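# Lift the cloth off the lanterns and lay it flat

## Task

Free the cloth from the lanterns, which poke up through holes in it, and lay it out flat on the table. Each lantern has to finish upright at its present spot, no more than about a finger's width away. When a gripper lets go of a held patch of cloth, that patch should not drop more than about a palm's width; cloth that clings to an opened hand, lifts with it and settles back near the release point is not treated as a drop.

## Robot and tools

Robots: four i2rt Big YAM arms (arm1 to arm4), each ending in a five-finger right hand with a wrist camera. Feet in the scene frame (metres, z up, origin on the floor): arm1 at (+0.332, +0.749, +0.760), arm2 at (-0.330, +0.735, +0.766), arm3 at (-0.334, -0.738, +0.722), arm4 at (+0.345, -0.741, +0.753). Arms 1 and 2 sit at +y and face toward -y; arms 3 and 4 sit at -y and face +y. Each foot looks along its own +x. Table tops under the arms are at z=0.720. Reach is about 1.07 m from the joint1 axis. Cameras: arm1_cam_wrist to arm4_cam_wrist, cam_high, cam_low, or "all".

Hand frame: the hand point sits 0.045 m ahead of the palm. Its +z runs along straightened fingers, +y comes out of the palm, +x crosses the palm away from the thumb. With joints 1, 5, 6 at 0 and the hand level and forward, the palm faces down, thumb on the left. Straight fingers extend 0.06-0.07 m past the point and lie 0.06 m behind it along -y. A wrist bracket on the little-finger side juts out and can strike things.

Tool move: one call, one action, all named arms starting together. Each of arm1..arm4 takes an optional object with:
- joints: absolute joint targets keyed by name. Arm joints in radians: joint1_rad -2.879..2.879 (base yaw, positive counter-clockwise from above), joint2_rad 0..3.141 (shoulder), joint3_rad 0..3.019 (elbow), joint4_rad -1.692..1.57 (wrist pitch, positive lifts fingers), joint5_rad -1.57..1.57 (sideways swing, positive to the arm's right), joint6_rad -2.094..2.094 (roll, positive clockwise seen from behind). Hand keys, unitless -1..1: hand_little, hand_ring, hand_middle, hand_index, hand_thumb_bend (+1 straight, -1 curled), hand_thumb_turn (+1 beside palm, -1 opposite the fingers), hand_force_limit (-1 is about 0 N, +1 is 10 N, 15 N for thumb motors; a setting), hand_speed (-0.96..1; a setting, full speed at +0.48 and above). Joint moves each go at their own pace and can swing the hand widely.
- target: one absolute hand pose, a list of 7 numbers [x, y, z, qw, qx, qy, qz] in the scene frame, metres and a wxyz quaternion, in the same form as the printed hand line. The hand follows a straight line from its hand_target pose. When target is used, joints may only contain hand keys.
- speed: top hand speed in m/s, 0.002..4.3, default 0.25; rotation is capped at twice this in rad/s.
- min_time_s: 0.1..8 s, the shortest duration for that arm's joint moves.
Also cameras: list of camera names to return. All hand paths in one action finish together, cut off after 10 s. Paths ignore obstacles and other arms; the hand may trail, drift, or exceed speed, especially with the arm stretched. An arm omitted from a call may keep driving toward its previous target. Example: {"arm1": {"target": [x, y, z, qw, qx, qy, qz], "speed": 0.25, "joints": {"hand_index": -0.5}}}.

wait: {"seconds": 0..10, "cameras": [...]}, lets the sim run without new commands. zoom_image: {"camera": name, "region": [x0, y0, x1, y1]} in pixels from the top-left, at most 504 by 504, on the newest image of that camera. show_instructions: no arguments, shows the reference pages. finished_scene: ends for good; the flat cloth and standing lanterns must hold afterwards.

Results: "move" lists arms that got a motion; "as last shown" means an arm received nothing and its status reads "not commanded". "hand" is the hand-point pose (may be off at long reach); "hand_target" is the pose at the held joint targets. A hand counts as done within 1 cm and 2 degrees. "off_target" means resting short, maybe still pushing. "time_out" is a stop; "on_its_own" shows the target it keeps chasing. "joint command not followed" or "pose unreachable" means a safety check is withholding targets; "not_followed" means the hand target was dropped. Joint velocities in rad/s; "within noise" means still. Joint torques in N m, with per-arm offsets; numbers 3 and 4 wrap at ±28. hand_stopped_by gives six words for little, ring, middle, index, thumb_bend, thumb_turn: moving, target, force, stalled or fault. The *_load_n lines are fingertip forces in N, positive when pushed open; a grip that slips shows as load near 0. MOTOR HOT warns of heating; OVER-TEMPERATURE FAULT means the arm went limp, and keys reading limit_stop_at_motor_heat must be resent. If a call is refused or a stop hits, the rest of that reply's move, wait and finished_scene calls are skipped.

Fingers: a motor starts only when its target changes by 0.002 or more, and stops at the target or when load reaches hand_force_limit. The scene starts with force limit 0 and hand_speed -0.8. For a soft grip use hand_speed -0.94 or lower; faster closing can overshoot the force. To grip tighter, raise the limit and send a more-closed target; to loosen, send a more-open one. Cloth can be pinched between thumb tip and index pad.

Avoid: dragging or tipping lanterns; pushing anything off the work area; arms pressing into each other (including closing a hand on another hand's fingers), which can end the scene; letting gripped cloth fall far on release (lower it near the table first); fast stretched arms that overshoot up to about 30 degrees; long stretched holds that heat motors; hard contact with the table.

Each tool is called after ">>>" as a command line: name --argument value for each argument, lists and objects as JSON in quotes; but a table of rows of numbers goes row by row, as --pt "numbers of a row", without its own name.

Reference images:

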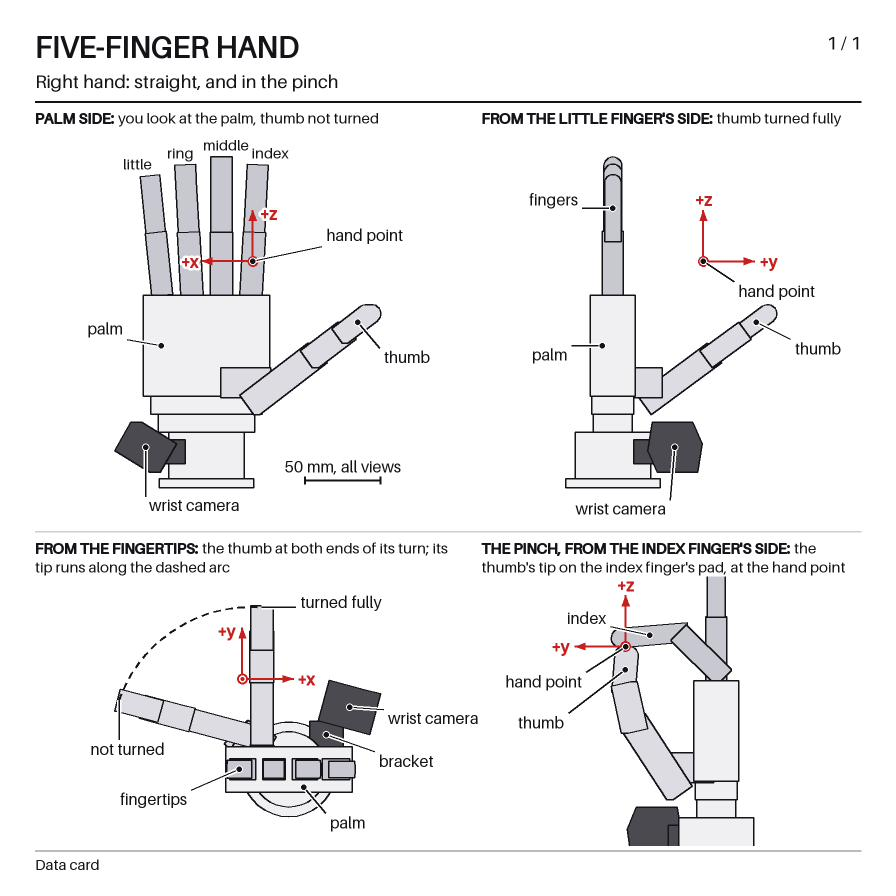

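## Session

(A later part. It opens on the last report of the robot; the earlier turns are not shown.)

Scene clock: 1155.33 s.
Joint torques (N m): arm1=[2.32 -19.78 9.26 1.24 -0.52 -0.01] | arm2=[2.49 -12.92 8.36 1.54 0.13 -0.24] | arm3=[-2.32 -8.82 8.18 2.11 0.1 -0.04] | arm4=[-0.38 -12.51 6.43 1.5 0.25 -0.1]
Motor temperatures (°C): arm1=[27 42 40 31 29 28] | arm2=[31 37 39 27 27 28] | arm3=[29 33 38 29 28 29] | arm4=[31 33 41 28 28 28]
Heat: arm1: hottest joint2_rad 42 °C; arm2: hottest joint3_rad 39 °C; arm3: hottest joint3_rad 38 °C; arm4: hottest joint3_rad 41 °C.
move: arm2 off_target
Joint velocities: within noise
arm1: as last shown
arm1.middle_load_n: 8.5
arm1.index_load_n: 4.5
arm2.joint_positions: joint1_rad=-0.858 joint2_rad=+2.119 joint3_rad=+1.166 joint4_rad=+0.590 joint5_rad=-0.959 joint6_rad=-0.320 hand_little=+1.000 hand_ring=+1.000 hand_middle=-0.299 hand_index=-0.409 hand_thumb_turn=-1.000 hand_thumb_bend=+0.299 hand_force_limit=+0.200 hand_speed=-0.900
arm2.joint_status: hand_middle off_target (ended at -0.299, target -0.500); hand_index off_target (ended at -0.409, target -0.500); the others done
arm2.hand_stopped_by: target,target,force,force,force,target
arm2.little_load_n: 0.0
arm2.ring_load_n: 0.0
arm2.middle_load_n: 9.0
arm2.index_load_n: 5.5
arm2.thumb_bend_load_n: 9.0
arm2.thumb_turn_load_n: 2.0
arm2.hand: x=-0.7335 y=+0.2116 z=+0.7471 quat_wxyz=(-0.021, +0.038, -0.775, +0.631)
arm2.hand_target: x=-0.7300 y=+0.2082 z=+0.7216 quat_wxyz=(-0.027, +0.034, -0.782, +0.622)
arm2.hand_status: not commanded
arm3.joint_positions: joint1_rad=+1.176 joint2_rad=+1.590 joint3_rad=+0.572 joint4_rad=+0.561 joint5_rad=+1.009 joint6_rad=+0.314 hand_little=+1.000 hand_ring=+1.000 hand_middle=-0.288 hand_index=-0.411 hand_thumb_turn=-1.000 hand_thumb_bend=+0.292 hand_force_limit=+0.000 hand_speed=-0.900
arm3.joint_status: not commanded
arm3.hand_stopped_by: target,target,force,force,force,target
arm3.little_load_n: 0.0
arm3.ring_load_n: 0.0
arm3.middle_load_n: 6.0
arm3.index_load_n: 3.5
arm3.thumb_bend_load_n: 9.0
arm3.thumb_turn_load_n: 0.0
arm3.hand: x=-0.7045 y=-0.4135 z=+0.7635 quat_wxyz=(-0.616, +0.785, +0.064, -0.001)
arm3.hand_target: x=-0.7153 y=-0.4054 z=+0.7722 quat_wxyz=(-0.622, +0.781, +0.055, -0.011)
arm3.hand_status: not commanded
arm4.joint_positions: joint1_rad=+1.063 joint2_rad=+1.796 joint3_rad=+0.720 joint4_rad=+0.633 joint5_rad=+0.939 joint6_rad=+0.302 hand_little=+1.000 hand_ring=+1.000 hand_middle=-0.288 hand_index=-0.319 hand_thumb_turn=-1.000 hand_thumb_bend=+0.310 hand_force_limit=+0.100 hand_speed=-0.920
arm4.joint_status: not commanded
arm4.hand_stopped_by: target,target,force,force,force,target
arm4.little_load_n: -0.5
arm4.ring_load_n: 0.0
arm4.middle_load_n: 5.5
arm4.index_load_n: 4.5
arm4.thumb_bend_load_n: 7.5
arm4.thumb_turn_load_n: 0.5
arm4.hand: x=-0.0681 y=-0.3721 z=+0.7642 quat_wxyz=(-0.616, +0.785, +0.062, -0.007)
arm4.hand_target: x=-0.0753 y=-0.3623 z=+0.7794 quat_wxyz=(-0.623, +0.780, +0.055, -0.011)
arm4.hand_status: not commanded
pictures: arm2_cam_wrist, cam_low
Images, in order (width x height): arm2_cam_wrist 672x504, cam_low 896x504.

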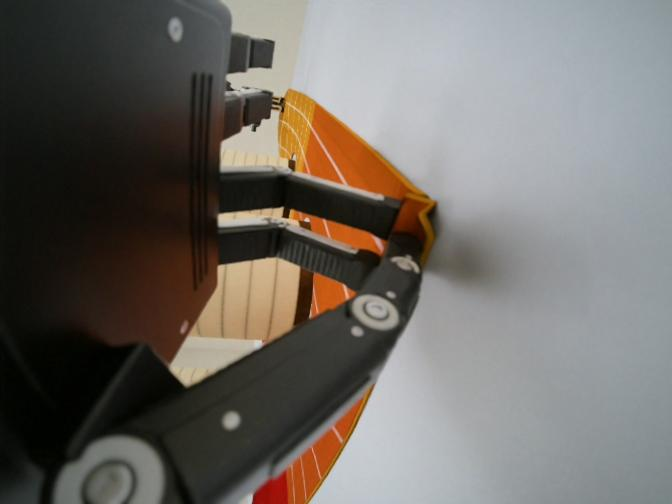

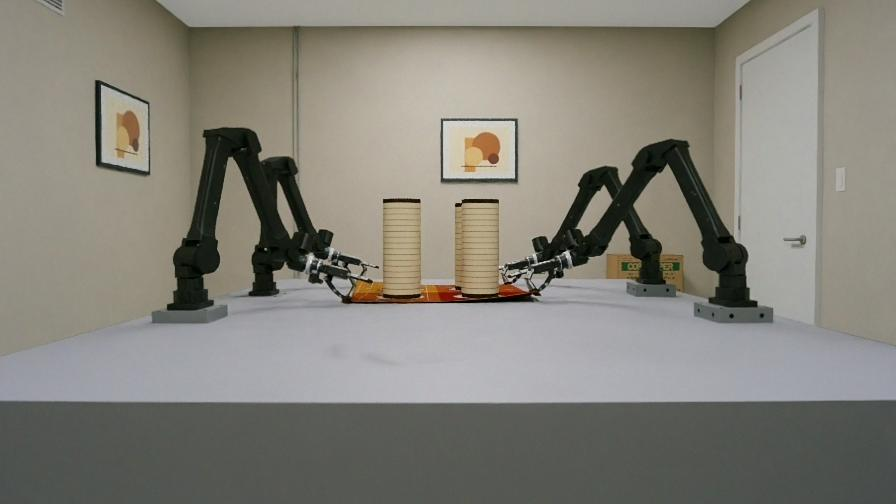

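>>> move --arm2 '{"target": [-0.731, 0.208, 0.775, 0.0272, -0.0341, 0.7819, -0.6220], "speed": 0.04}' --cameras '["cam_low", "arm2_cam_wrist", "cam_high"]'

>>> zoom_image --camera "cam_low" --region '[480, 250, 540, 300]'

>>> zoom_image --camera "cam_high" --region '[280, 190, 460, 370]'

Scene clock: 1161.53 s.
Joint torques (N m): arm1=[2.32 -19.84 9.22 1.29 -0.5 -0.03] | arm2=[2.43 -17.55 8.35 1.17 -0.3 -0.21] | arm3=[-2.61 -9.05 8.18 2.07 0.07 -0.05] | arm4=[-0.38 -12.45 6.38 1.5 0.25 -0.1]
Motor temperatures (°C): arm1=[27 42 40 31 29 28] | arm2=[31 37 39 27 27 28] | arm3=[29 33 38 29 28 29] | arm4=[31 33 41 28 28 28]
Heat: arm1: hottest joint2_rad 42 °C; arm2: hottest joint3_rad 39 °C; arm3: hottest joint3_rad 38 °C; arm4: hottest joint3_rad 41 °C.
move: arm2 off_target
Joint velocities: within noise
arm1.joint_positions: joint1_rad=-1.041 joint2_rad=+2.061 joint3_rad=+1.232 joint4_rad=+0.353 joint5_rad=-1.035 joint6_rad=-0.378 hand_little=+1.000 hand_ring=+1.000 hand_middle=-0.287 hand_index=-0.429 hand_thumb_turn=-1.000 hand_thumb_bend=+0.322 hand_force_limit=+0.150 hand_speed=-0.900
arm1.joint_status: not commanded
arm1.hand_stopped_by: target,target,force,force,force,target
arm1.little_load_n: 0.0
arm1.ring_load_n: 0.5
arm1.middle_load_n: 8.5
arm1.index_load_n: 4.5
arm1.thumb_bend_load_n: 10.5
arm1.thumb_turn_load_n: 1.5
arm1.hand: x=-0.1104 y=+0.2612 z=+0.7712 quat_wxyz=(-0.039, +0.019, -0.788, +0.615)
arm1.hand_target: x=-0.1147 y=+0.2543 z=+0.7948 quat_wxyz=(-0.027, +0.034, -0.782, +0.622)
arm1.hand_status: not commanded
arm2.joint_positions: joint1_rad=-0.856 joint2_rad=+2.069 joint3_rad=+1.166 joint4_rad=+0.491 joint5_rad=-0.950 joint6_rad=-0.322 hand_little=+1.000 hand_ring=+1.000 hand_middle=-0.299 hand_index=-0.409 hand_thumb_turn=-1.000 hand_thumb_bend=+0.299 hand_force_limit=+0.200 hand_speed=-0.900
arm2.joint_status: not commanded
arm2.hand_stopped_by: target,target,force,force,force,target
arm2.little_load_n: 0.0
arm2.ring_load_n: 0.0
arm2.middle_load_n: 3.5
arm2.index_load_n: 5.5
arm2.thumb_bend_load_n: 8.5
arm2.thumb_turn_load_n: 1.0
arm2.hand: x=-0.7303 y=+0.2146 z=+0.7632 quat_wxyz=(-0.033, +0.024, -0.785, +0.619)
arm2.hand_target: x=-0.7309 y=+0.2080 z=+0.7751 quat_wxyz=(-0.027, +0.034, -0.782, +0.622)
arm2.hand_status: off_target (0.014 m and 1.4 deg from the pose sent, 0.028 m and 1.6 deg at the start)
arm3, arm4: as last shown
arm3.thumb_bend_load_n: 8.5
arm4.little_load_n: 0.0
arm4.middle_load_n: 6.0
arm4.index_load_n: 4.0
arm4.thumb_bend_load_n: 7.0
pictures: arm2_cam_wrist, cam_high, cam_low
Images, in order (width x height): arm2_cam_wrist 672x504, cam_high 896x504, cam_low 896x504.

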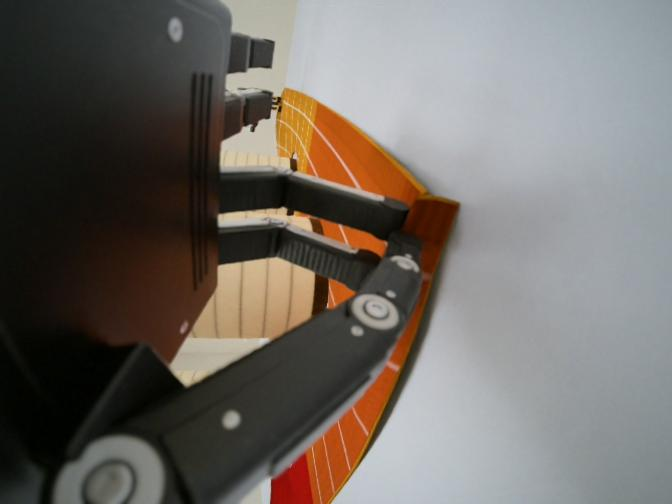

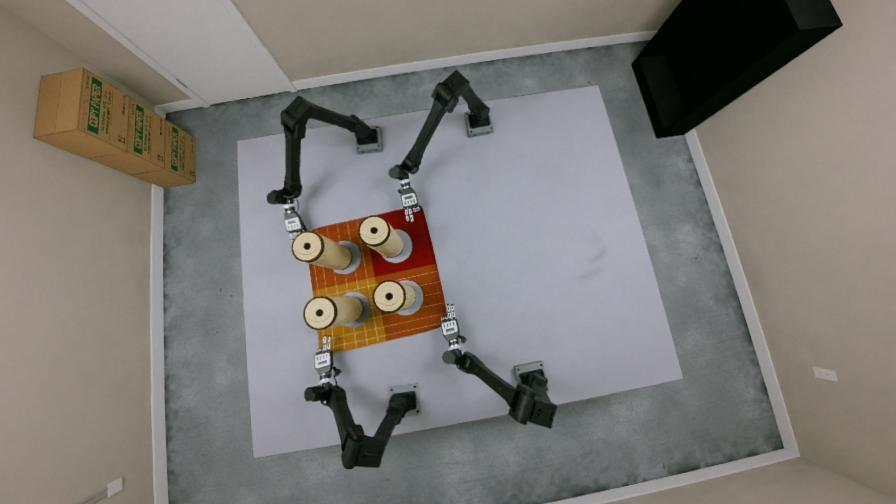

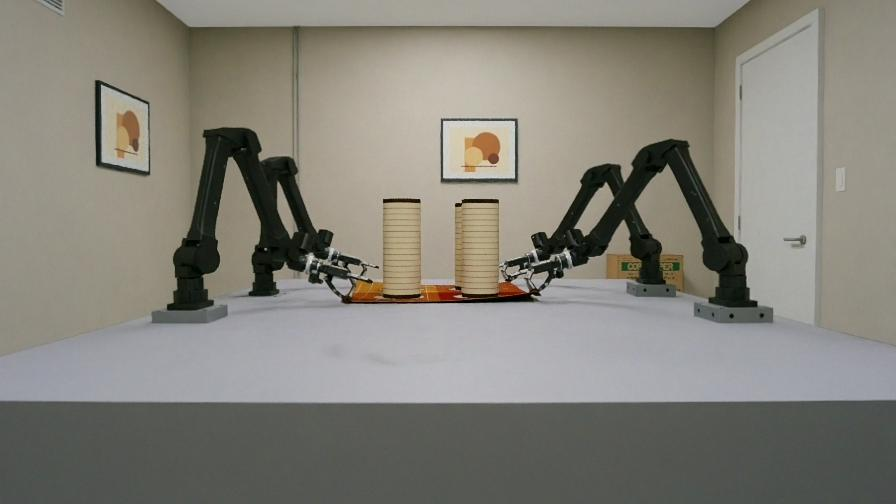

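Scaled by 8.400 from the camera's image (finer frame: 1280x720).

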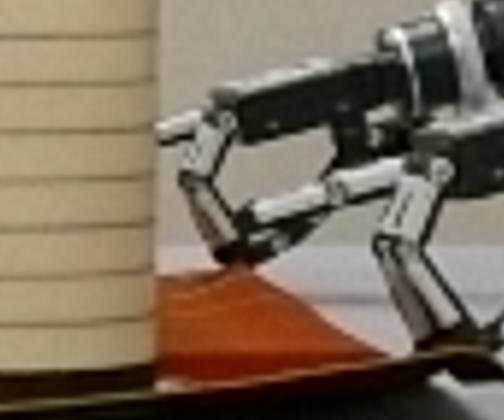

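Scaled by 2.800 from the camera's image (finer frame: 1280x720).

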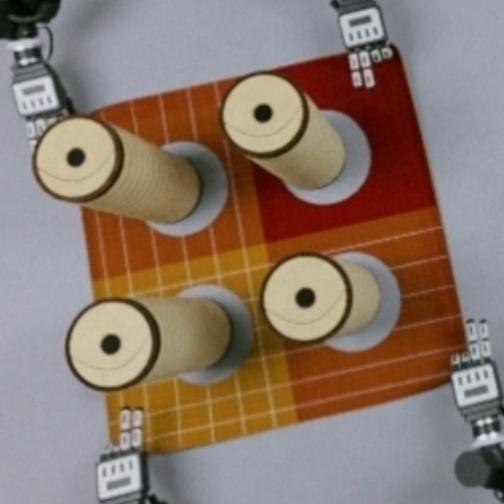

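>>> move --arm2 '{"joints": {"hand_middle": -0.45, "hand_index": -0.52, "hand_thumb_bend": 0.18, "hand_speed": -0.92, "hand_force_limit": 0.35}}' --arm3 '{"joints": {"hand_middle": -0.45, "hand_index": -0.55, "hand_thumb_bend": 0.18, "hand_speed": -0.92, "hand_force_limit": 0.35}}' --arm4 '{"joints": {"hand_middle": -0.45, "hand_index": -0.52, "hand_thumb_bend": 0.18, "hand_speed": -0.92, "hand_force_limit": 0.35}}'

>>> move --arm3 '{"target": [-0.7153, -0.408, 0.8, 0.6225, -0.7807, -0.0546, 0.0109], "speed": 0.04}' --arm4 '{"target": [-0.0753, -0.365, 0.805, 0.6225, -0.7807, -0.0546, 0.0109], "speed": 0.04}' --arm2 '{"target": [-0.731, 0.210, 0.795, 0.0272, -0.0341, 0.7819, -0.6220], "speed": 0.04}' --cameras '["all"]'

>>> zoom_image --camera "cam_low" --region '[320, 240, 560, 320]'

>>> zoom_image --camera "cam_high" --region '[280, 190, 460, 370]'

Scene clock: 1168.87 s.
Joint torques (N m): arm1=[2.32 -19.6 9.21 1.32 -0.44 -0.09] | arm2=[2.26 -17.61 8.35 1.17 -0.3 -0.2] | arm3=[-2.55 -8.88 8.25 2.1 0.09 -0.03] | arm4=[-0.32 -12.45 6.39 1.5 0.23 -0.1]
Motor temperatures (°C): arm1=[27 42 40 31 29 28] | arm2=[31 37 39 27 27 28] | arm3=[29 33 38 29 28 29] | arm4=[31 33 41 28 28 28]
Heat: arm1: hottest joint2_rad 42 °C; arm2: hottest joint3_rad 39 °C; arm3: hottest joint3_rad 38 °C; arm4: hottest joint3_rad 41 °C.
move: arm2 off_target; arm3 off_target; arm4 off_target
Joint velocities: within noise
arm1: as last shown
arm1.ring_load_n: -0.5
arm2.joint_positions: joint1_rad=-0.856 joint2_rad=+2.069 joint3_rad=+1.166 joint4_rad=+0.491 joint5_rad=-0.950 joint6_rad=-0.322 hand_little=+1.000 hand_ring=+1.000 hand_middle=-0.319 hand_index=-0.415 hand_thumb_turn=-1.000 hand_thumb_bend=+0.292 hand_force_limit=+0.350 hand_speed=-0.920
arm2.joint_status: hand_middle off_target (ended at -0.319, target -0.450); hand_index off_target (ended at -0.415, target -0.520); hand_thumb_bend off_target (ended at +0.292, target +0.180); the others done
arm2.hand_stopped_by: target,target,force,force,force,target
arm2.little_load_n: 0.0
arm2.ring_load_n: 0.0
arm2.middle_load_n: 8.5
arm2.index_load_n: 7.0
arm2.thumb_bend_load_n: 10.0
arm2.thumb_turn_load_n: 1.0
arm2.hand: x=-0.7303 y=+0.2146 z=+0.7632 quat_wxyz=(-0.033, +0.024, -0.785, +0.619)
arm2.hand_target: x=-0.7309 y=+0.2080 z=+0.7751 quat_wxyz=(-0.027, +0.034, -0.782, +0.622)
arm2.hand_status: not commanded
arm3.joint_positions: joint1_rad=+1.176 joint2_rad=+1.590 joint3_rad=+0.572 joint4_rad=+0.561 joint5_rad=+1.009 joint6_rad=+0.314 hand_little=+1.000 hand_ring=+1.000 hand_middle=-0.294 hand_index=-0.446 hand_thumb_turn=-1.000 hand_thumb_bend=+0.289 hand_force_limit=+0.350 hand_speed=-0.920
arm3.joint_status: hand_middle off_target (ended at -0.294, target -0.450); hand_index off_target (ended at -0.446, target -0.550); hand_thumb_bend off_target (ended at +0.289, target +0.180); the others done
arm3.hand_stopped_by: target,target,force,force,force,target
arm3.little_load_n: 0.0
arm3.ring_load_n: 0.0
arm3.middle_load_n: 6.0
arm3.index_load_n: 7.0
arm3.thumb_bend_load_n: 11.0
arm3.thumb_turn_load_n: 0.0
arm3.hand: x=-0.7045 y=-0.4135 z=+0.7635 quat_wxyz=(-0.616, +0.785, +0.064, -0.001)
arm3.hand_target: x=-0.7153 y=-0.4054 z=+0.7722 quat_wxyz=(-0.622, +0.781, +0.055, -0.011)
arm3.hand_status: not commanded
arm4.joint_positions: joint1_rad=+1.063 joint2_rad=+1.796 joint3_rad=+0.720 joint4_rad=+0.633 joint5_rad=+0.939 joint6_rad=+0.302 hand_little=+1.000 hand_ring=+1.000 hand_middle=-0.293 hand_index=-0.340 hand_thumb_turn=-1.000 hand_thumb_bend=+0.308 hand_force_limit=+0.350 hand_speed=-0.920
arm4.joint_status: hand_middle off_target (ended at -0.293, target -0.450); hand_index off_target (ended at -0.340, target -0.520); hand_thumb_bend off_target (ended at +0.308, target +0.180); the others done
arm4.hand_stopped_by: target,target,force,force,force,target
arm4.little_load_n: 0.0
arm4.ring_load_n: 0.0
arm4.middle_load_n: 7.0
arm4.index_load_n: 7.5
arm4.thumb_bend_load_n: 11.0
arm4.thumb_turn_load_n: 0.0
arm4.hand: x=-0.0681 y=-0.3721 z=+0.7642 quat_wxyz=(-0.616, +0.785, +0.062, -0.007)
arm4.hand_target: x=-0.0753 y=-0.3623 z=+0.7794 quat_wxyz=(-0.623, +0.780, +0.055, -0.011)
arm4.hand_status: not commanded
pictures: none

Scene clock: 1170.10 s.
Joint torques (N m): arm1=[2.49 -20.07 9.11 1.01 -0.51 -0.05] | arm2=[2.08 -17.55 8.53 1.21 -0.39 -0.21] | arm3=[-2.14 -10.81 9.74 1.13 0.34 0.02] | arm4=[0.03 -12.51 7.1 1.33 0.37 -0.07]
Motor temperatures (°C): arm1=[27 42 40 31 29 28] | arm2=[31 37 39 27 27 28] | arm3=[29 33 38 29 28 29] | arm4=[31 33 41 28 28 28]
Heat: arm1: hottest joint2_rad 42 °C; arm2: hottest joint3_rad 39 °C; arm3: hottest joint3_rad 38 °C; arm4: hottest joint3_rad 41 °C.
move: arm2 off_target; arm3 off_target; arm4 off_target
Joint velocities: within noise
arm1: as last shown
arm1.ring_load_n: 0.0
arm2.joint_positions: joint1_rad=-0.856 joint2_rad=+2.028 joint3_rad=+1.166 joint4_rad=+0.448 joint5_rad=-0.950 joint6_rad=-0.324 hand_little=+1.000 hand_ring=+1.000 hand_middle=-0.319 hand_index=-0.415 hand_thumb_turn=-1.000 hand_thumb_bend=+0.292 hand_force_limit=+0.350 hand_speed=-0.920
arm2.joint_status: not commanded
arm2.hand_stopped_by: target,target,force,force,force,target
arm2.little_load_n: 0.0
arm2.ring_load_n: 0.0
arm2.middle_load_n: 8.0
arm2.index_load_n: 7.0
arm2.thumb_bend_load_n: 10.5
arm2.thumb_turn_load_n: 1.0
arm2.hand: x=-0.7299 y=+0.2151 z=+0.7823 quat_wxyz=(-0.033, +0.024, -0.785, +0.618)
arm2.hand_target: x=-0.7309 y=+0.2100 z=+0.7951 quat_wxyz=(-0.027, +0.034, -0.782, +0.622)
arm2.hand_status: off_target (0.014 m and 1.4 deg from the pose sent, 0.032 m and 1.4 deg at the start)
arm3.joint_positions: joint1_rad=+1.176 joint2_rad=+1.527 joint3_rad=+0.572 joint4_rad=+0.483 joint5_rad=+1.009 joint6_rad=+0.314 hand_little=+1.000 hand_ring=+1.000 hand_middle=-0.294 hand_index=-0.446 hand_thumb_turn=-1.000 hand_thumb_bend=+0.289 hand_force_limit=+0.350 hand_speed=-0.920
arm3.joint_status: not commanded
arm3.hand_stopped_by: target,target,force,force,force,target
arm3.little_load_n: 0.0
arm3.ring_load_n: 0.0
arm3.middle_load_n: 6.0
arm3.index_load_n: 7.0
arm3.thumb_bend_load_n: 11.0
arm3.thumb_turn_load_n: 0.0
arm3.hand: x=-0.6990 y=-0.4159 z=+0.7781 quat_wxyz=(-0.613, +0.787, +0.068, +0.004)
arm3.hand_target: x=-0.7145 y=-0.4085 z=+0.8003 quat_wxyz=(-0.623, +0.781, +0.055, -0.011)
arm3.hand_status: off_target (0.028 m and 2.7 deg from the pose sent, 0.038 m and 1.8 deg at the start)
arm4.joint_positions: joint1_rad=+1.063 joint2_rad=+1.727 joint3_rad=+0.720 joint4_rad=+0.557 joint5_rad=+0.940 joint6_rad=+0.302 hand_little=+1.000 hand_ring=+1.000 hand_middle=-0.293 hand_index=-0.340 hand_thumb_turn=-1.000 hand_thumb_bend=+0.308 hand_force_limit=+0.350 hand_speed=-0.920
arm4.joint_status: not commanded
arm4.hand_stopped_by: target,target,force,force,force,target
arm4.little_load_n: 0.0
arm4.ring_load_n: -0.5
arm4.middle_load_n: 6.5
arm4.index_load_n: 7.5
arm4.thumb_bend_load_n: 11.0
arm4.thumb_turn_load_n: 0.0
arm4.hand: x=-0.0652 y=-0.3737 z=+0.7856 quat_wxyz=(-0.615, +0.786, +0.063, -0.004)
arm4.hand_target: x=-0.0748 y=-0.3654 z=+0.8051 quat_wxyz=(-0.623, +0.781, +0.055, -0.011)
arm4.hand_status: off_target (0.024 m and 1.7 deg from the pose sent, 0.042 m and 1.3 deg at the start)
pictures: arm1_cam_wrist, arm2_cam_wrist, arm3_cam_wrist, arm4_cam_wrist, cam_high, cam_low
Images, in order (width x height): arm1_cam_wrist 672x504, arm2_cam_wrist 672x504, arm3_cam_wrist 672x504, arm4_cam_wrist 672x504, cam_high 896x504, cam_low 896x504.

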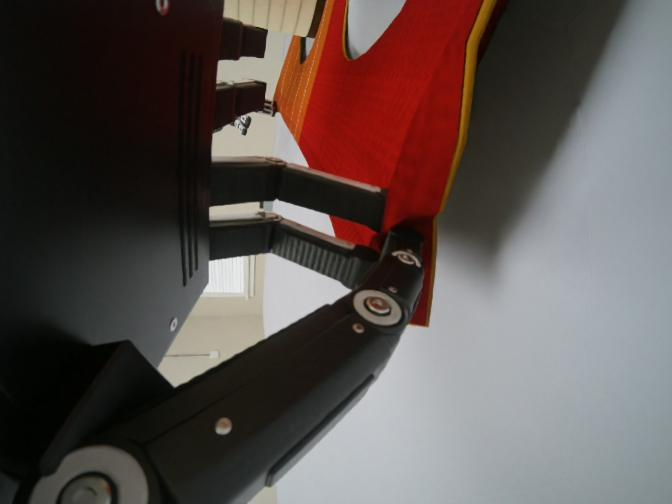

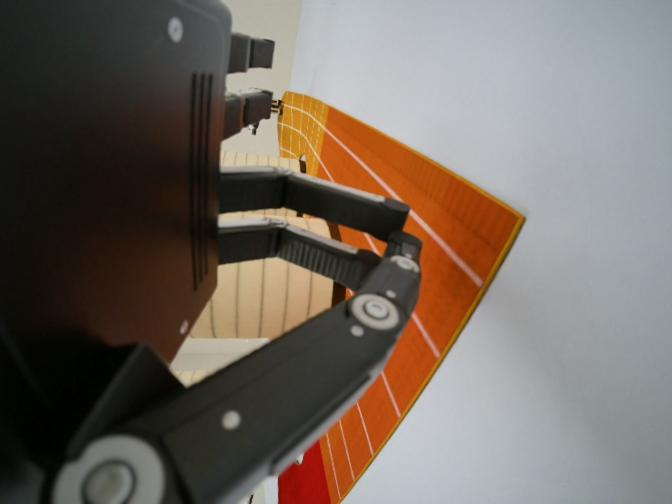

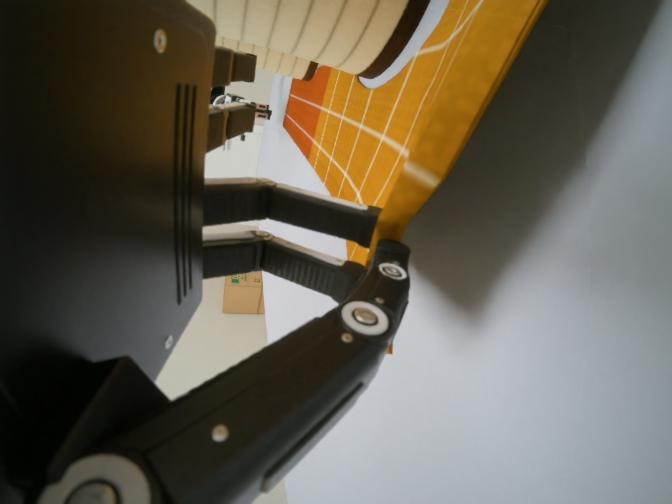

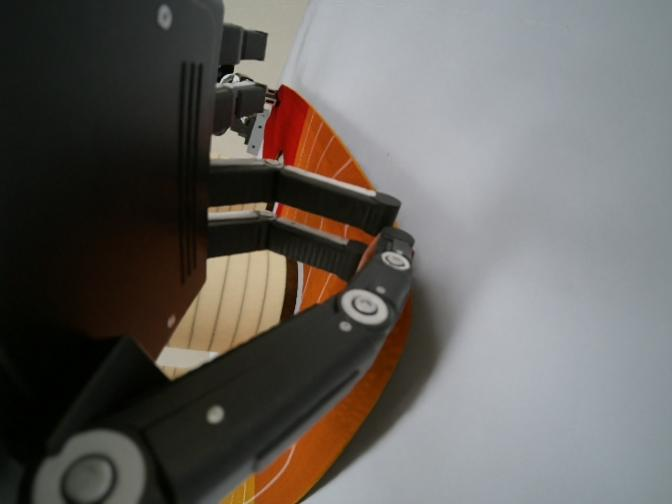

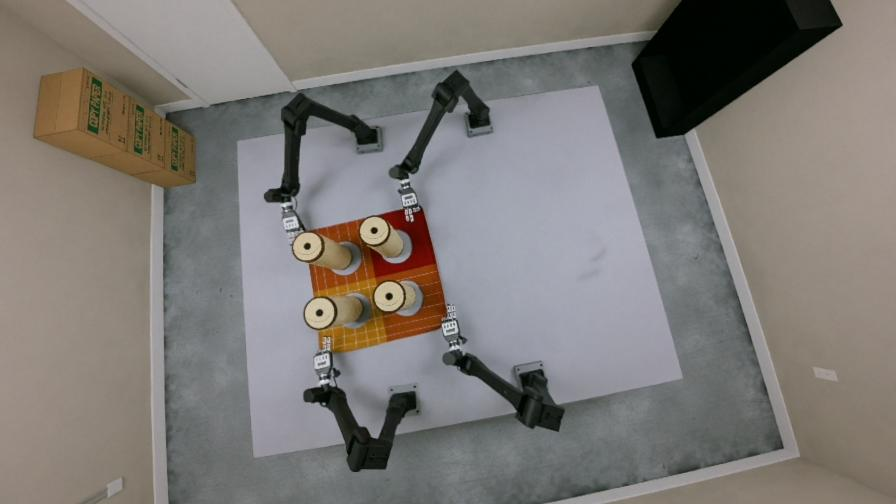

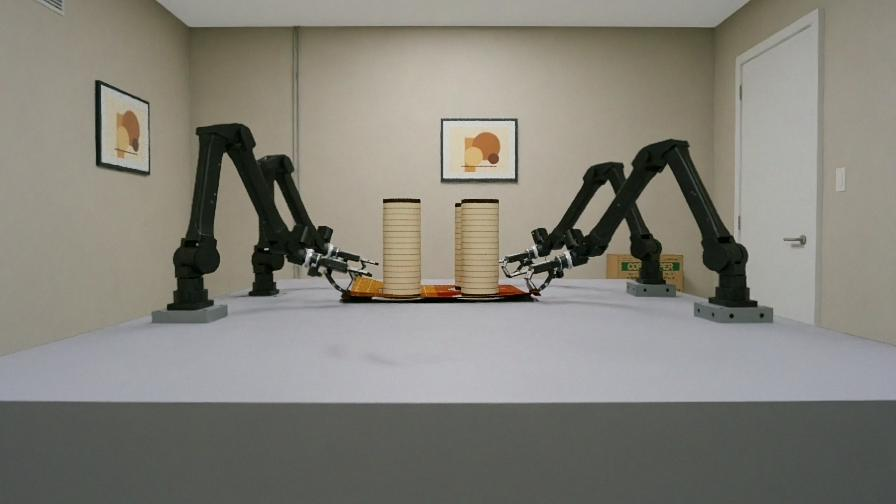

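Scaled by 2.100 from the camera's image (finer frame: 1280x720).

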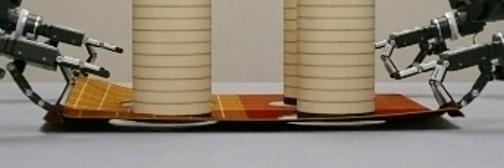

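Scaled by 2.800 from the camera's image (finer frame: 1280x720).

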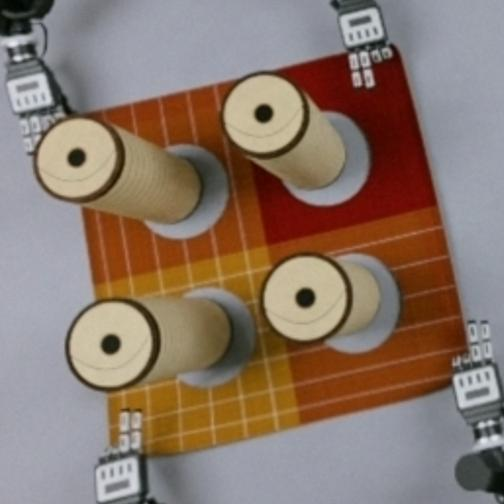

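>>> move --arm2 '{"target": [-0.730, 0.224, 0.815, 0.0272, -0.0341, 0.7819, -0.6220], "speed": 0.08, "joints": {"hand_index": 0.1, "hand_middle": 0.1, "hand_thumb_bend": 0.38, "hand_speed": -0.4}}'

>>> move --arm2 '{"target": [-0.728, 0.221, 0.751, 0.0272, -0.0341, 0.7819, -0.6220], "speed": 0.06}' --cameras '["cam_low", "arm2_cam_wrist"]'

>>> zoom_image --camera "cam_low" --region '[480, 250, 540, 300]'

Scene clock: 1179.67 s.
Joint torques (N m): arm1=[2.49 -20.13 9.02 1.37 -0.49 -0.03] | arm2=[0.97 -16.67 7.34 1.21 -0.42 -0.21] | arm3=[-2.14 -10.64 9.7 1.14 0.34 0.02] | arm4=[-0.03 -12.57 7.12 1.33 0.37 -0.07]
Motor temperatures (°C): arm1=[27 42 40 31 29 28] | arm2=[31 37 38 27 27 28] | arm3=[29 33 38 28 29 29] | arm4=[31 32 41 28 28 28]
Heat: arm1: hottest joint2_rad 42 °C; arm2: hottest joint3_rad 38 °C; arm3: hottest joint3_rad 38 °C; arm4: hottest joint3_rad 41 °C.
move: arm2 done
Joint velocities: within noise
arm1, arm3, arm4: as last shown
arm1.index_load_n: 4.0
arm2.joint_positions: joint1_rad=-0.859 joint2_rad=+1.966 joint3_rad=+1.160 joint4_rad=+0.404 joint5_rad=-0.966 joint6_rad=-0.337 hand_little=+1.000 hand_ring=+1.000 hand_middle=+0.100 hand_index=+0.100 hand_thumb_turn=-1.000 hand_thumb_bend=+0.380 hand_force_limit=+0.350 hand_speed=-0.400
arm2.joint_status: all done
arm2.hand_stopped_by: target,target,target,target,target,target
arm2.little_load_n: 0.0
arm2.ring_load_n: 0.0
arm2.middle_load_n: 0.0
arm2.index_load_n: 0.0
arm2.thumb_bend_load_n: 0.0
arm2.thumb_turn_load_n: 0.0
arm2.hand: x=-0.7275 y=+0.2173 z=+0.8132 quat_wxyz=(-0.030, +0.037, -0.781, +0.623)
arm2.hand_target: x=-0.7299 y=+0.2238 z=+0.8150 quat_wxyz=(-0.027, +0.034, -0.782, +0.622)
arm2.hand_status: done (0.007 m and 0.5 deg from the pose sent, 0.034 m and 1.4 deg at the start)
arm3.middle_load_n: 6.5
arm3.thumb_turn_load_n: -0.5
arm4.ring_load_n: 0.0
arm4.index_load_n: 8.0
pictures: none

Scene clock: 1181.33 s.
Joint torques (N m): arm1=[1.67 -20.78 9.33 1.22 -0.49 -0.03] | arm2=[1.44 -15.91 6.56 2.36 -0.3 -0.17] | arm3=[-2.08 -10.7 9.74 1.2 0.33 0.01] | arm4=[0.09 -12.45 7.13 1.35 0.37 -0.07]
Motor temperatures (°C): arm1=[27 42 40 31 29 28] | arm2=[31 37 39 27 27 28] | arm3=[29 33 38 28 29 29] | arm4=[31 32 41 28 28 28]
Heat: arm1: hottest joint2_rad 42 °C; arm2: hottest joint3_rad 39 °C; arm3: hottest joint3_rad 38 °C; arm4: hottest joint3_rad 41 °C.
move: arm2 done
Joint velocities: within noise
arm1, arm3, arm4: as last shown
arm2.joint_positions: joint1_rad=-0.859 joint2_rad=+2.081 joint3_rad=+1.151 joint4_rad=+0.517 joint5_rad=-0.964 joint6_rad=-0.337 hand_little=+1.000 hand_ring=+1.000 hand_middle=+0.100 hand_index=+0.100 hand_thumb_turn=-1.000 hand_thumb_bend=+0.380 hand_force_limit=+0.350 hand_speed=-0.400
arm2.joint_status: not commanded
arm2.hand_stopped_by: target,target,target,target,target,target
arm2.little_load_n: 0.0
arm2.ring_load_n: 0.0
arm2.middle_load_n: 0.0
arm2.index_load_n: -0.5
arm2.thumb_bend_load_n: 0.0
arm2.thumb_turn_load_n: 0.0
arm2.hand: x=-0.7263 y=+0.2184 z=+0.7547 quat_wxyz=(-0.033, +0.033, -0.783, +0.620)
arm2.hand_target: x=-0.7278 y=+0.2210 z=+0.7510 quat_wxyz=(-0.027, +0.034, -0.782, +0.622)
arm2.hand_status: done (0.005 m and 0.7 deg from the pose sent, 0.062 m and 0.4 deg at the start)
arm3.middle_load_n: 6.0
arm3.thumb_turn_load_n: 0.0
arm4.index_load_n: 7.5
pictures: arm2_cam_wrist, cam_low
Images, in order (width x height): arm2_cam_wrist 672x504, cam_low 896x504.

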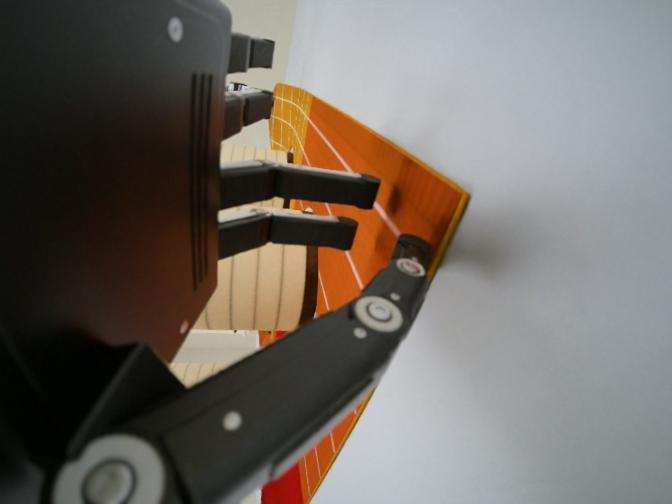

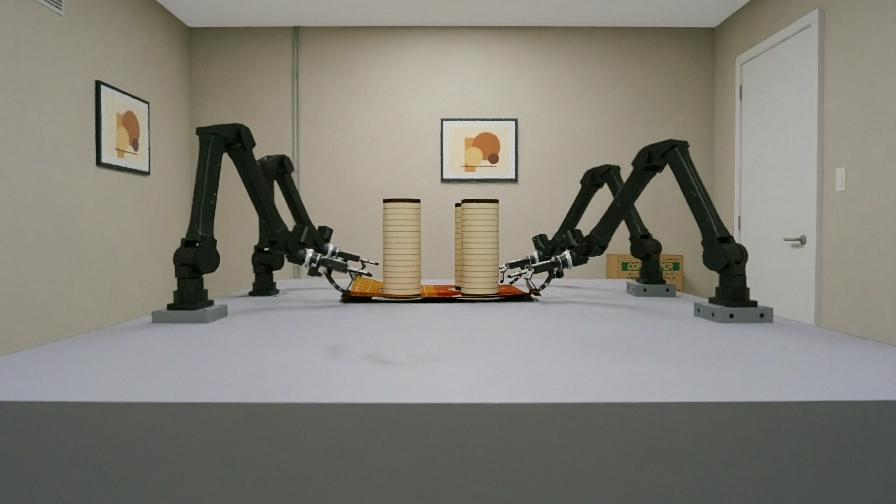

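Scaled by 8.400 from the camera's image (finer frame: 1280x720).

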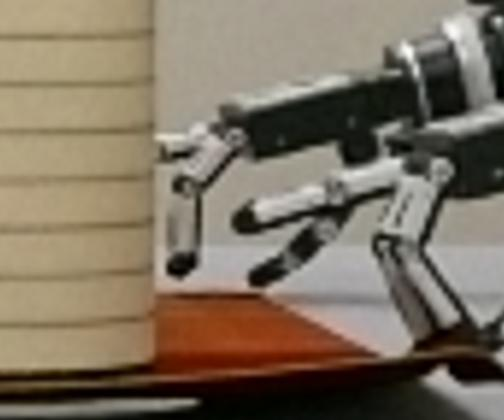

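>>> move --arm2 '{"target": [-0.728, 0.214, 0.722, 0.0272, -0.0341, 0.7819, -0.6220], "speed": 0.06}'

>>> move --arm2 '{"target": [-0.728, 0.202, 0.722, 0.0272, -0.0341, 0.7819, -0.6220], "speed": 0.02, "joints": {"hand_index": -0.32, "hand_middle": -0.35, "hand_speed": -0.88, "hand_force_limit": -0.2}}' --cameras '["cam_low", "arm2_cam_wrist"]'

>>> zoom_image --camera "cam_low" --region '[480, 250, 540, 300]'

Scene clock: 1186.43 s.
Joint torques (N m): arm1=[2.08 -19.96 9.13 1.36 -0.54 -0.04] | arm2=[2.14 -13.04 7.72 1.81 0.1 -0.24] | arm3=[-2.14 -10.64 9.7 1.2 0.33 0.02] | arm4=[-0.03 -12.51 7.12 1.33 0.38 -0.06]
Motor temperatures (°C): arm1=[27 43 40 31 29 28] | arm2=[31 36 39 27 27 28] | arm3=[29 33 38 28 29 29] | arm4=[31 32 42 28 28 28]
Heat: arm1: hottest joint2_rad 43 °C; arm2: hottest joint3_rad 39 °C; arm3: hottest joint3_rad 38 °C; arm4: hottest joint3_rad 42 °C.
move: arm2 off_target
Joint velocities: within noise
arm1, arm3, arm4: as last shown
arm1.middle_load_n: 8.0
arm1.index_load_n: 4.5
arm2.joint_positions: joint1_rad=-0.859 joint2_rad=+2.110 joint3_rad=+1.151 joint4_rad=+0.590 joint5_rad=-0.964 joint6_rad=-0.324 hand_little=+1.000 hand_ring=+1.000 hand_middle=+0.100 hand_index=+0.100 hand_thumb_turn=-1.000 hand_thumb_bend=+0.379 hand_force_limit=+0.350 hand_speed=-0.400
arm2.joint_status: not commanded
arm2.hand_stopped_by: target,target,target,target,target,target
arm2.little_load_n: 0.0
arm2.ring_load_n: 0.0
arm2.middle_load_n: 0.0
arm2.index_load_n: 0.0
arm2.thumb_bend_load_n: -4.5
arm2.thumb_turn_load_n: 1.0
arm2.hand: x=-0.7295 y=+0.2152 z=+0.7477 quat_wxyz=(-0.023, +0.040, -0.775, +0.630)
arm2.hand_target: x=-0.7271 y=+0.2149 z=+0.7225 quat_wxyz=(-0.027, +0.034, -0.782, +0.622)
arm2.hand_status: off_target (0.026 m and 1.5 deg from the pose sent, 0.033 m and 0.7 deg at the start)
arm3.middle_load_n: 6.5
arm3.index_load_n: 6.5
arm3.thumb_turn_load_n: -0.5
arm4.index_load_n: 8.0
pictures: none

Scene clock: 1188.17 s.
Joint torques (N m): arm1=[2.55 -20.31 9.17 1.24 -0.51 0.04] | arm2=[2.49 -12.86 8.53 1.58 0.17 -0.22] | arm3=[-1.79 -10.81 9.76 1.17 0.34 0.02] | arm4=[0.03 -12.45 7.12 1.33 0.37 -0.06]
Motor temperatures (°C): arm1=[27 43 40 31 29 28] | arm2=[31 36 39 27 27 28] | arm3=[29 33 39 28 29 29] | arm4=[31 32 42 28 28 28]
Heat: arm1: hottest joint2_rad 43 °C; arm2: hottest joint3_rad 39 °C; arm3: hottest joint3_rad 39 °C; arm4: hottest joint3_rad 42 °C.
move: arm2 off_target
Joint velocities: within noise
arm1, arm3, arm4: as last shown
arm1.joint_positions: joint1_rad=-1.041 joint2_rad=+2.061 joint3_rad=+1.232 joint4_rad=+0.353 joint5_rad=-1.035 joint6_rad=-0.379 hand_little=+1.000 hand_ring=+1.000 hand_middle=-0.287 hand_index=-0.429 hand_thumb_turn=-1.000 hand_thumb_bend=+0.322 hand_force_limit=+0.150 hand_speed=-0.900
arm1.middle_load_n: 8.5
arm1.index_load_n: 4.0
arm1.hand: x=-0.1104 y=+0.2612 z=+0.7712 quat_wxyz=(-0.039, +0.020, -0.788, +0.615)
arm1.hand_target: x=-0.1147 y=+0.2543 z=+0.7949 quat_wxyz=(-0.027, +0.034, -0.782, +0.622)
arm2.joint_positions: joint1_rad=-0.848 joint2_rad=+2.117 joint3_rad=+1.166 joint4_rad=+0.592 joint5_rad=-0.951 joint6_rad=-0.315 hand_little=+1.000 hand_ring=+1.000 hand_middle=-0.299 hand_index=-0.320 hand_thumb_turn=-1.000 hand_thumb_bend=+0.380 hand_force_limit=-0.200 hand_speed=-0.880
arm2.joint_status: hand_middle off_target (ended at -0.299, target -0.350); the others done
arm2.hand_stopped_by: target,target,force,target,target,target
arm2.little_load_n: 0.0
arm2.ring_load_n: 0.0
arm2.middle_load_n: 4.5
arm2.index_load_n: 0.0
arm2.thumb_bend_load_n: -1.5
arm2.thumb_turn_load_n: 0.5
arm2.hand: x=-0.7303 y=+0.2072 z=+0.7482 quat_wxyz=(-0.021, +0.039, -0.775, +0.631)
arm2.hand_target: x=-0.7271 y=+0.2033 z=+0.7226 quat_wxyz=(-0.027, +0.034, -0.782, +0.622)
arm2.hand_status: off_target (0.027 m and 1.6 deg from the pose sent, 0.029 m and 1.5 deg at the start)
arm3.thumb_turn_load_n: 0.0
arm4.thumb_turn_load_n: 0.5
pictures: arm2_cam_wrist, cam_low
Images, in order (width x height): arm2_cam_wrist 672x504, cam_low 896x504.

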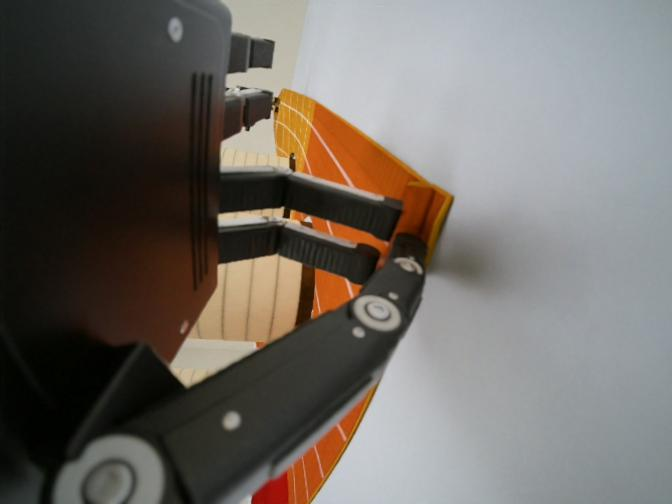

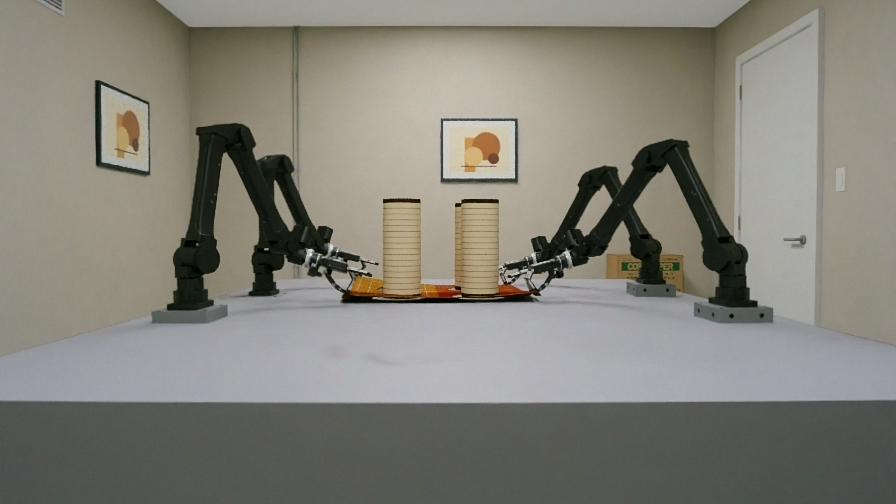

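Scaled by 8.400 from the camera's image (finer frame: 1280x720).

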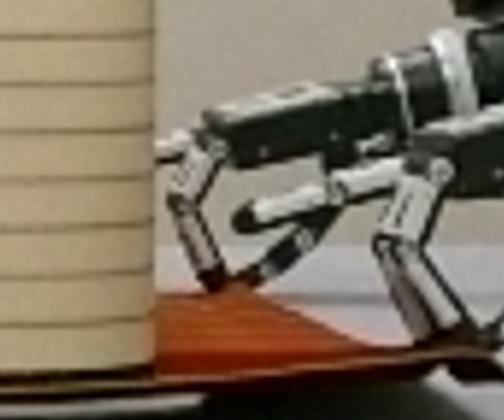

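>>> move --arm2 '{"joints": {"hand_thumb_bend": 0.15, "hand_speed": -0.87, "hand_force_limit": -0.1}}'

>>> move --arm2 '{"joints": {"hand_index": -0.5, "hand_middle": -0.5, "hand_speed": -0.9, "hand_force_limit": 0.3}}'

>>> move --arm2 '{"joints": {"hand_index": -0.6, "hand_middle": -0.6, "hand_thumb_bend": 0.1, "hand_speed": -0.9, "hand_force_limit": 0.5}}' --cameras '["cam_low", "arm2_cam_wrist"]'

>>> zoom_image --camera "cam_low" --region '[480, 250, 540, 300]'

Scene clock: 1196.80 s.
Joint torques (N m): arm1=[2.43 -21.01 9.22 1.13 -0.51 -0.02] | arm2=[2.49 -12.98 8.49 1.58 0.13 -0.22] | arm3=[-2.14 -10.7 9.72 1.16 0.33 0.03] | arm4=[0.09 -12.57 7.1 1.33 0.37 -0.07]
Motor temperatures (°C): arm1=[27 43 40 31 29 28] | arm2=[31 36 39 27 27 28] | arm3=[29 33 39 28 29 29] | arm4=[31 32 42 28 28 28]
Heat: arm1: hottest joint2_rad 43 °C; arm2: hottest joint3_rad 39 °C; arm3: hottest joint3_rad 39 °C; arm4: hottest joint3_rad 42 °C.
move: arm2 off_target
Joint velocities: within noise
arm1, arm3, arm4: as last shown
arm2.joint_positions: joint1_rad=-0.848 joint2_rad=+2.120 joint3_rad=+1.166 joint4_rad=+0.592 joint5_rad=-0.950 joint6_rad=-0.315 hand_little=+1.000 hand_ring=+1.000 hand_middle=-0.299 hand_index=-0.320 hand_thumb_turn=-1.000 hand_thumb_bend=+0.298 hand_force_limit=-0.100 hand_speed=-0.870
arm2.joint_status: hand_thumb_bend off_target (ended at +0.298, target +0.150); the others done
arm2.hand_stopped_by: target,target,force,target,force,target
arm2.little_load_n: 0.0
arm2.ring_load_n: 0.0
arm2.middle_load_n: 11.0
arm2.index_load_n: 0.0
arm2.thumb_bend_load_n: 7.0
arm2.thumb_turn_load_n: 2.0
arm2.hand: x=-0.7300 y=+0.2073 z=+0.7467 quat_wxyz=(-0.021, +0.038, -0.775, +0.630)
arm2.hand_target: x=-0.7270 y=+0.2031 z=+0.7226 quat_wxyz=(-0.027, +0.034, -0.782, +0.622)
arm2.hand_status: not commanded
arm3.index_load_n: 7.0
arm3.thumb_turn_load_n: -0.5
pictures: none

Scene clock: 1197.63 s.
Joint torques (N m): arm1=[2.55 -20.72 9.21 1.33 -0.48 -0.04] | arm2=[2.49 -13.04 8.46 1.58 0.13 -0.22] | arm3=[-2.02 -10.75 9.72 1.13 0.33 0.02] | arm4=[-0.03 -12.51 7.1 1.37 0.37 -0.07]
Motor temperatures (°C): arm1=[27 43 40 31 29 28] | arm2=[31 36 39 27 27 28] | arm3=[29 33 39 28 29 29] | arm4=[31 32 42 28 28 28]
Heat: arm1: hottest joint2_rad 43 °C; arm2: hottest joint3_rad 39 °C; arm3: hottest joint3_rad 39 °C; arm4: hottest joint3_rad 42 °C.
move: arm2 off_target
Joint velocities: within noise
arm1.joint_positions: joint1_rad=-1.041 joint2_rad=+2.061 joint3_rad=+1.232 joint4_rad=+0.353 joint5_rad=-1.035 joint6_rad=-0.379 hand_little=+1.000 hand_ring=+1.000 hand_middle=-0.287 hand_index=-0.429 hand_thumb_turn=-1.000 hand_thumb_bend=+0.322 hand_force_limit=+0.150 hand_speed=-0.900
arm1.joint_status: not commanded
arm1.hand_stopped_by: target,target,force,force,force,target
arm1.little_load_n: 0.0
arm1.ring_load_n: 0.0
arm1.middle_load_n: 8.5
arm1.index_load_n: 4.5
arm1.thumb_bend_load_n: 10.5
arm1.thumb_turn_load_n: 1.5
arm1.hand: x=-0.1104 y=+0.2612 z=+0.7712 quat_wxyz=(-0.039, +0.020, -0.788, +0.615)
arm1.hand_target: x=-0.1147 y=+0.2543 z=+0.7949 quat_wxyz=(-0.027, +0.034, -0.782, +0.622)
arm1.hand_status: not commanded
arm2.joint_positions: joint1_rad=-0.847 joint2_rad=+2.120 joint3_rad=+1.167 joint4_rad=+0.592 joint5_rad=-0.950 joint6_rad=-0.315 hand_little=+1.000 hand_ring=+1.000 hand_middle=-0.299 hand_index=-0.420 hand_thumb_turn=-1.000 hand_thumb_bend=+0.299 hand_force_limit=+0.300 hand_speed=-0.900
arm2.joint_status: hand_middle off_target (ended at -0.299, target -0.500); hand_index off_target (ended at -0.420, target -0.500); the others done
arm2.hand_stopped_by: target,target,force,force,force,target
arm2.little_load_n: 0.0
arm2.ring_load_n: 0.0
arm2.middle_load_n: 8.5
arm2.index_load_n: 7.5
arm2.thumb_bend_load_n: 10.0
arm2.thumb_turn_load_n: 1.5
arm2.hand: x=-0.7301 y=+0.2069 z=+0.7470 quat_wxyz=(-0.021, +0.039, -0.775, +0.630)
arm2.hand_target: x=-0.7270 y=+0.2032 z=+0.7226 quat_wxyz=(-0.027, +0.034, -0.782, +0.622)
arm2.hand_status: not commanded
arm3, arm4: as last shown
arm3.middle_load_n: 6.0
arm3.thumb_turn_load_n: 0.0
pictures: none

Scene clock: 1198.17 s.
Joint torques (N m): arm1=[2.32 -20.54 9.18 1.36 -0.52 -0.04] | arm2=[2.49 -13.04 8.42 1.58 0.13 -0.22] | arm3=[-2.14 -11.11 9.74 1.17 0.34 0.02] | arm4=[-0.03 -12.51 7.12 1.33 0.36 -0.07]
Motor temperatures (°C): arm1=[27 43 40 31 29 28] | arm2=[31 36 39 27 27 28] | arm3=[29 33 39 28 29 29] | arm4=[31 32 42 28 28 28]
Heat: arm1: hottest joint2_rad 43 °C; arm2: hottest joint3_rad 39 °C; arm3: hottest joint3_rad 39 °C; arm4: hottest joint3_rad 42 °C.
move: arm2 off_target
Joint velocities: within noise
arm1, arm3, arm4: as last shown
arm1.little_load_n: -0.5
arm1.index_load_n: 4.0
arm2.joint_positions: joint1_rad=-0.847 joint2_rad=+2.120 joint3_rad=+1.167 joint4_rad=+0.592 joint5_rad=-0.950 joint6_rad=-0.315 hand_little=+1.000 hand_ring=+1.000 hand_middle=-0.299 hand_index=-0.426 hand_thumb_turn=-1.000 hand_thumb_bend=+0.295 hand_force_limit=+0.500 hand_speed=-0.900
arm2.joint_status: hand_middle off_target (ended at -0.299, target -0.600); hand_index off_target (ended at -0.426, target -0.600); hand_thumb_bend off_target (ended at +0.295, target +0.100); the others done
arm2.hand_stopped_by: target,target,force,force,force,target
arm2.little_load_n: 0.0
arm2.ring_load_n: 0.0
arm2.middle_load_n: 8.5
arm2.index_load_n: 9.5
arm2.thumb_bend_load_n: 10.5
arm2.thumb_turn_load_n: 1.5
arm2.hand: x=-0.7301 y=+0.2069 z=+0.7470 quat_wxyz=(-0.021, +0.039, -0.775, +0.630)
arm2.hand_target: x=-0.7270 y=+0.2032 z=+0.7226 quat_wxyz=(-0.027, +0.034, -0.782, +0.622)
arm2.hand_status: not commanded
arm3.ring_load_n: -0.5
arm3.middle_load_n: 6.5
arm3.index_load_n: 6.5
arm4.middle_load_n: 6.0
arm4.thumb_bend_load_n: 10.5
pictures: arm2_cam_wrist, cam_low
Images, in order (width x height): arm2_cam_wrist 672x504, cam_low 896x504.

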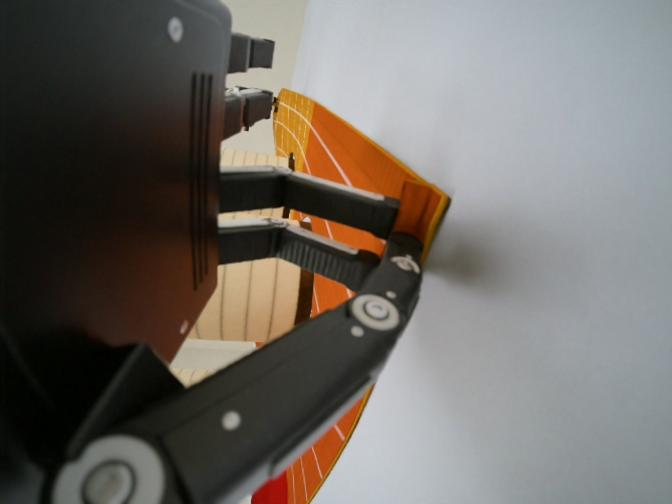

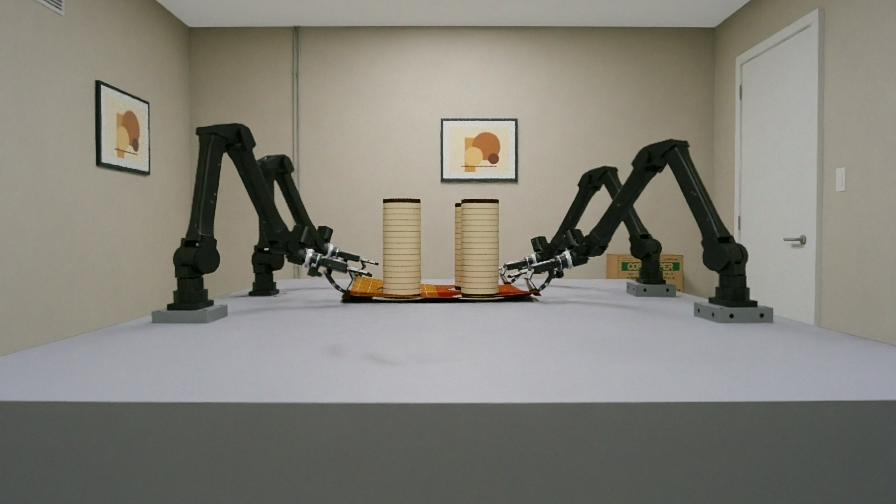

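Scaled by 8.400 from the camera's image (finer frame: 1280x720).

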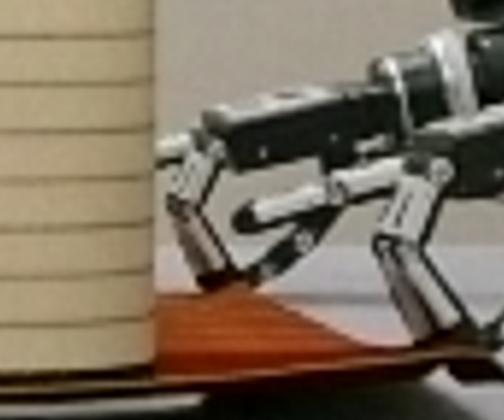

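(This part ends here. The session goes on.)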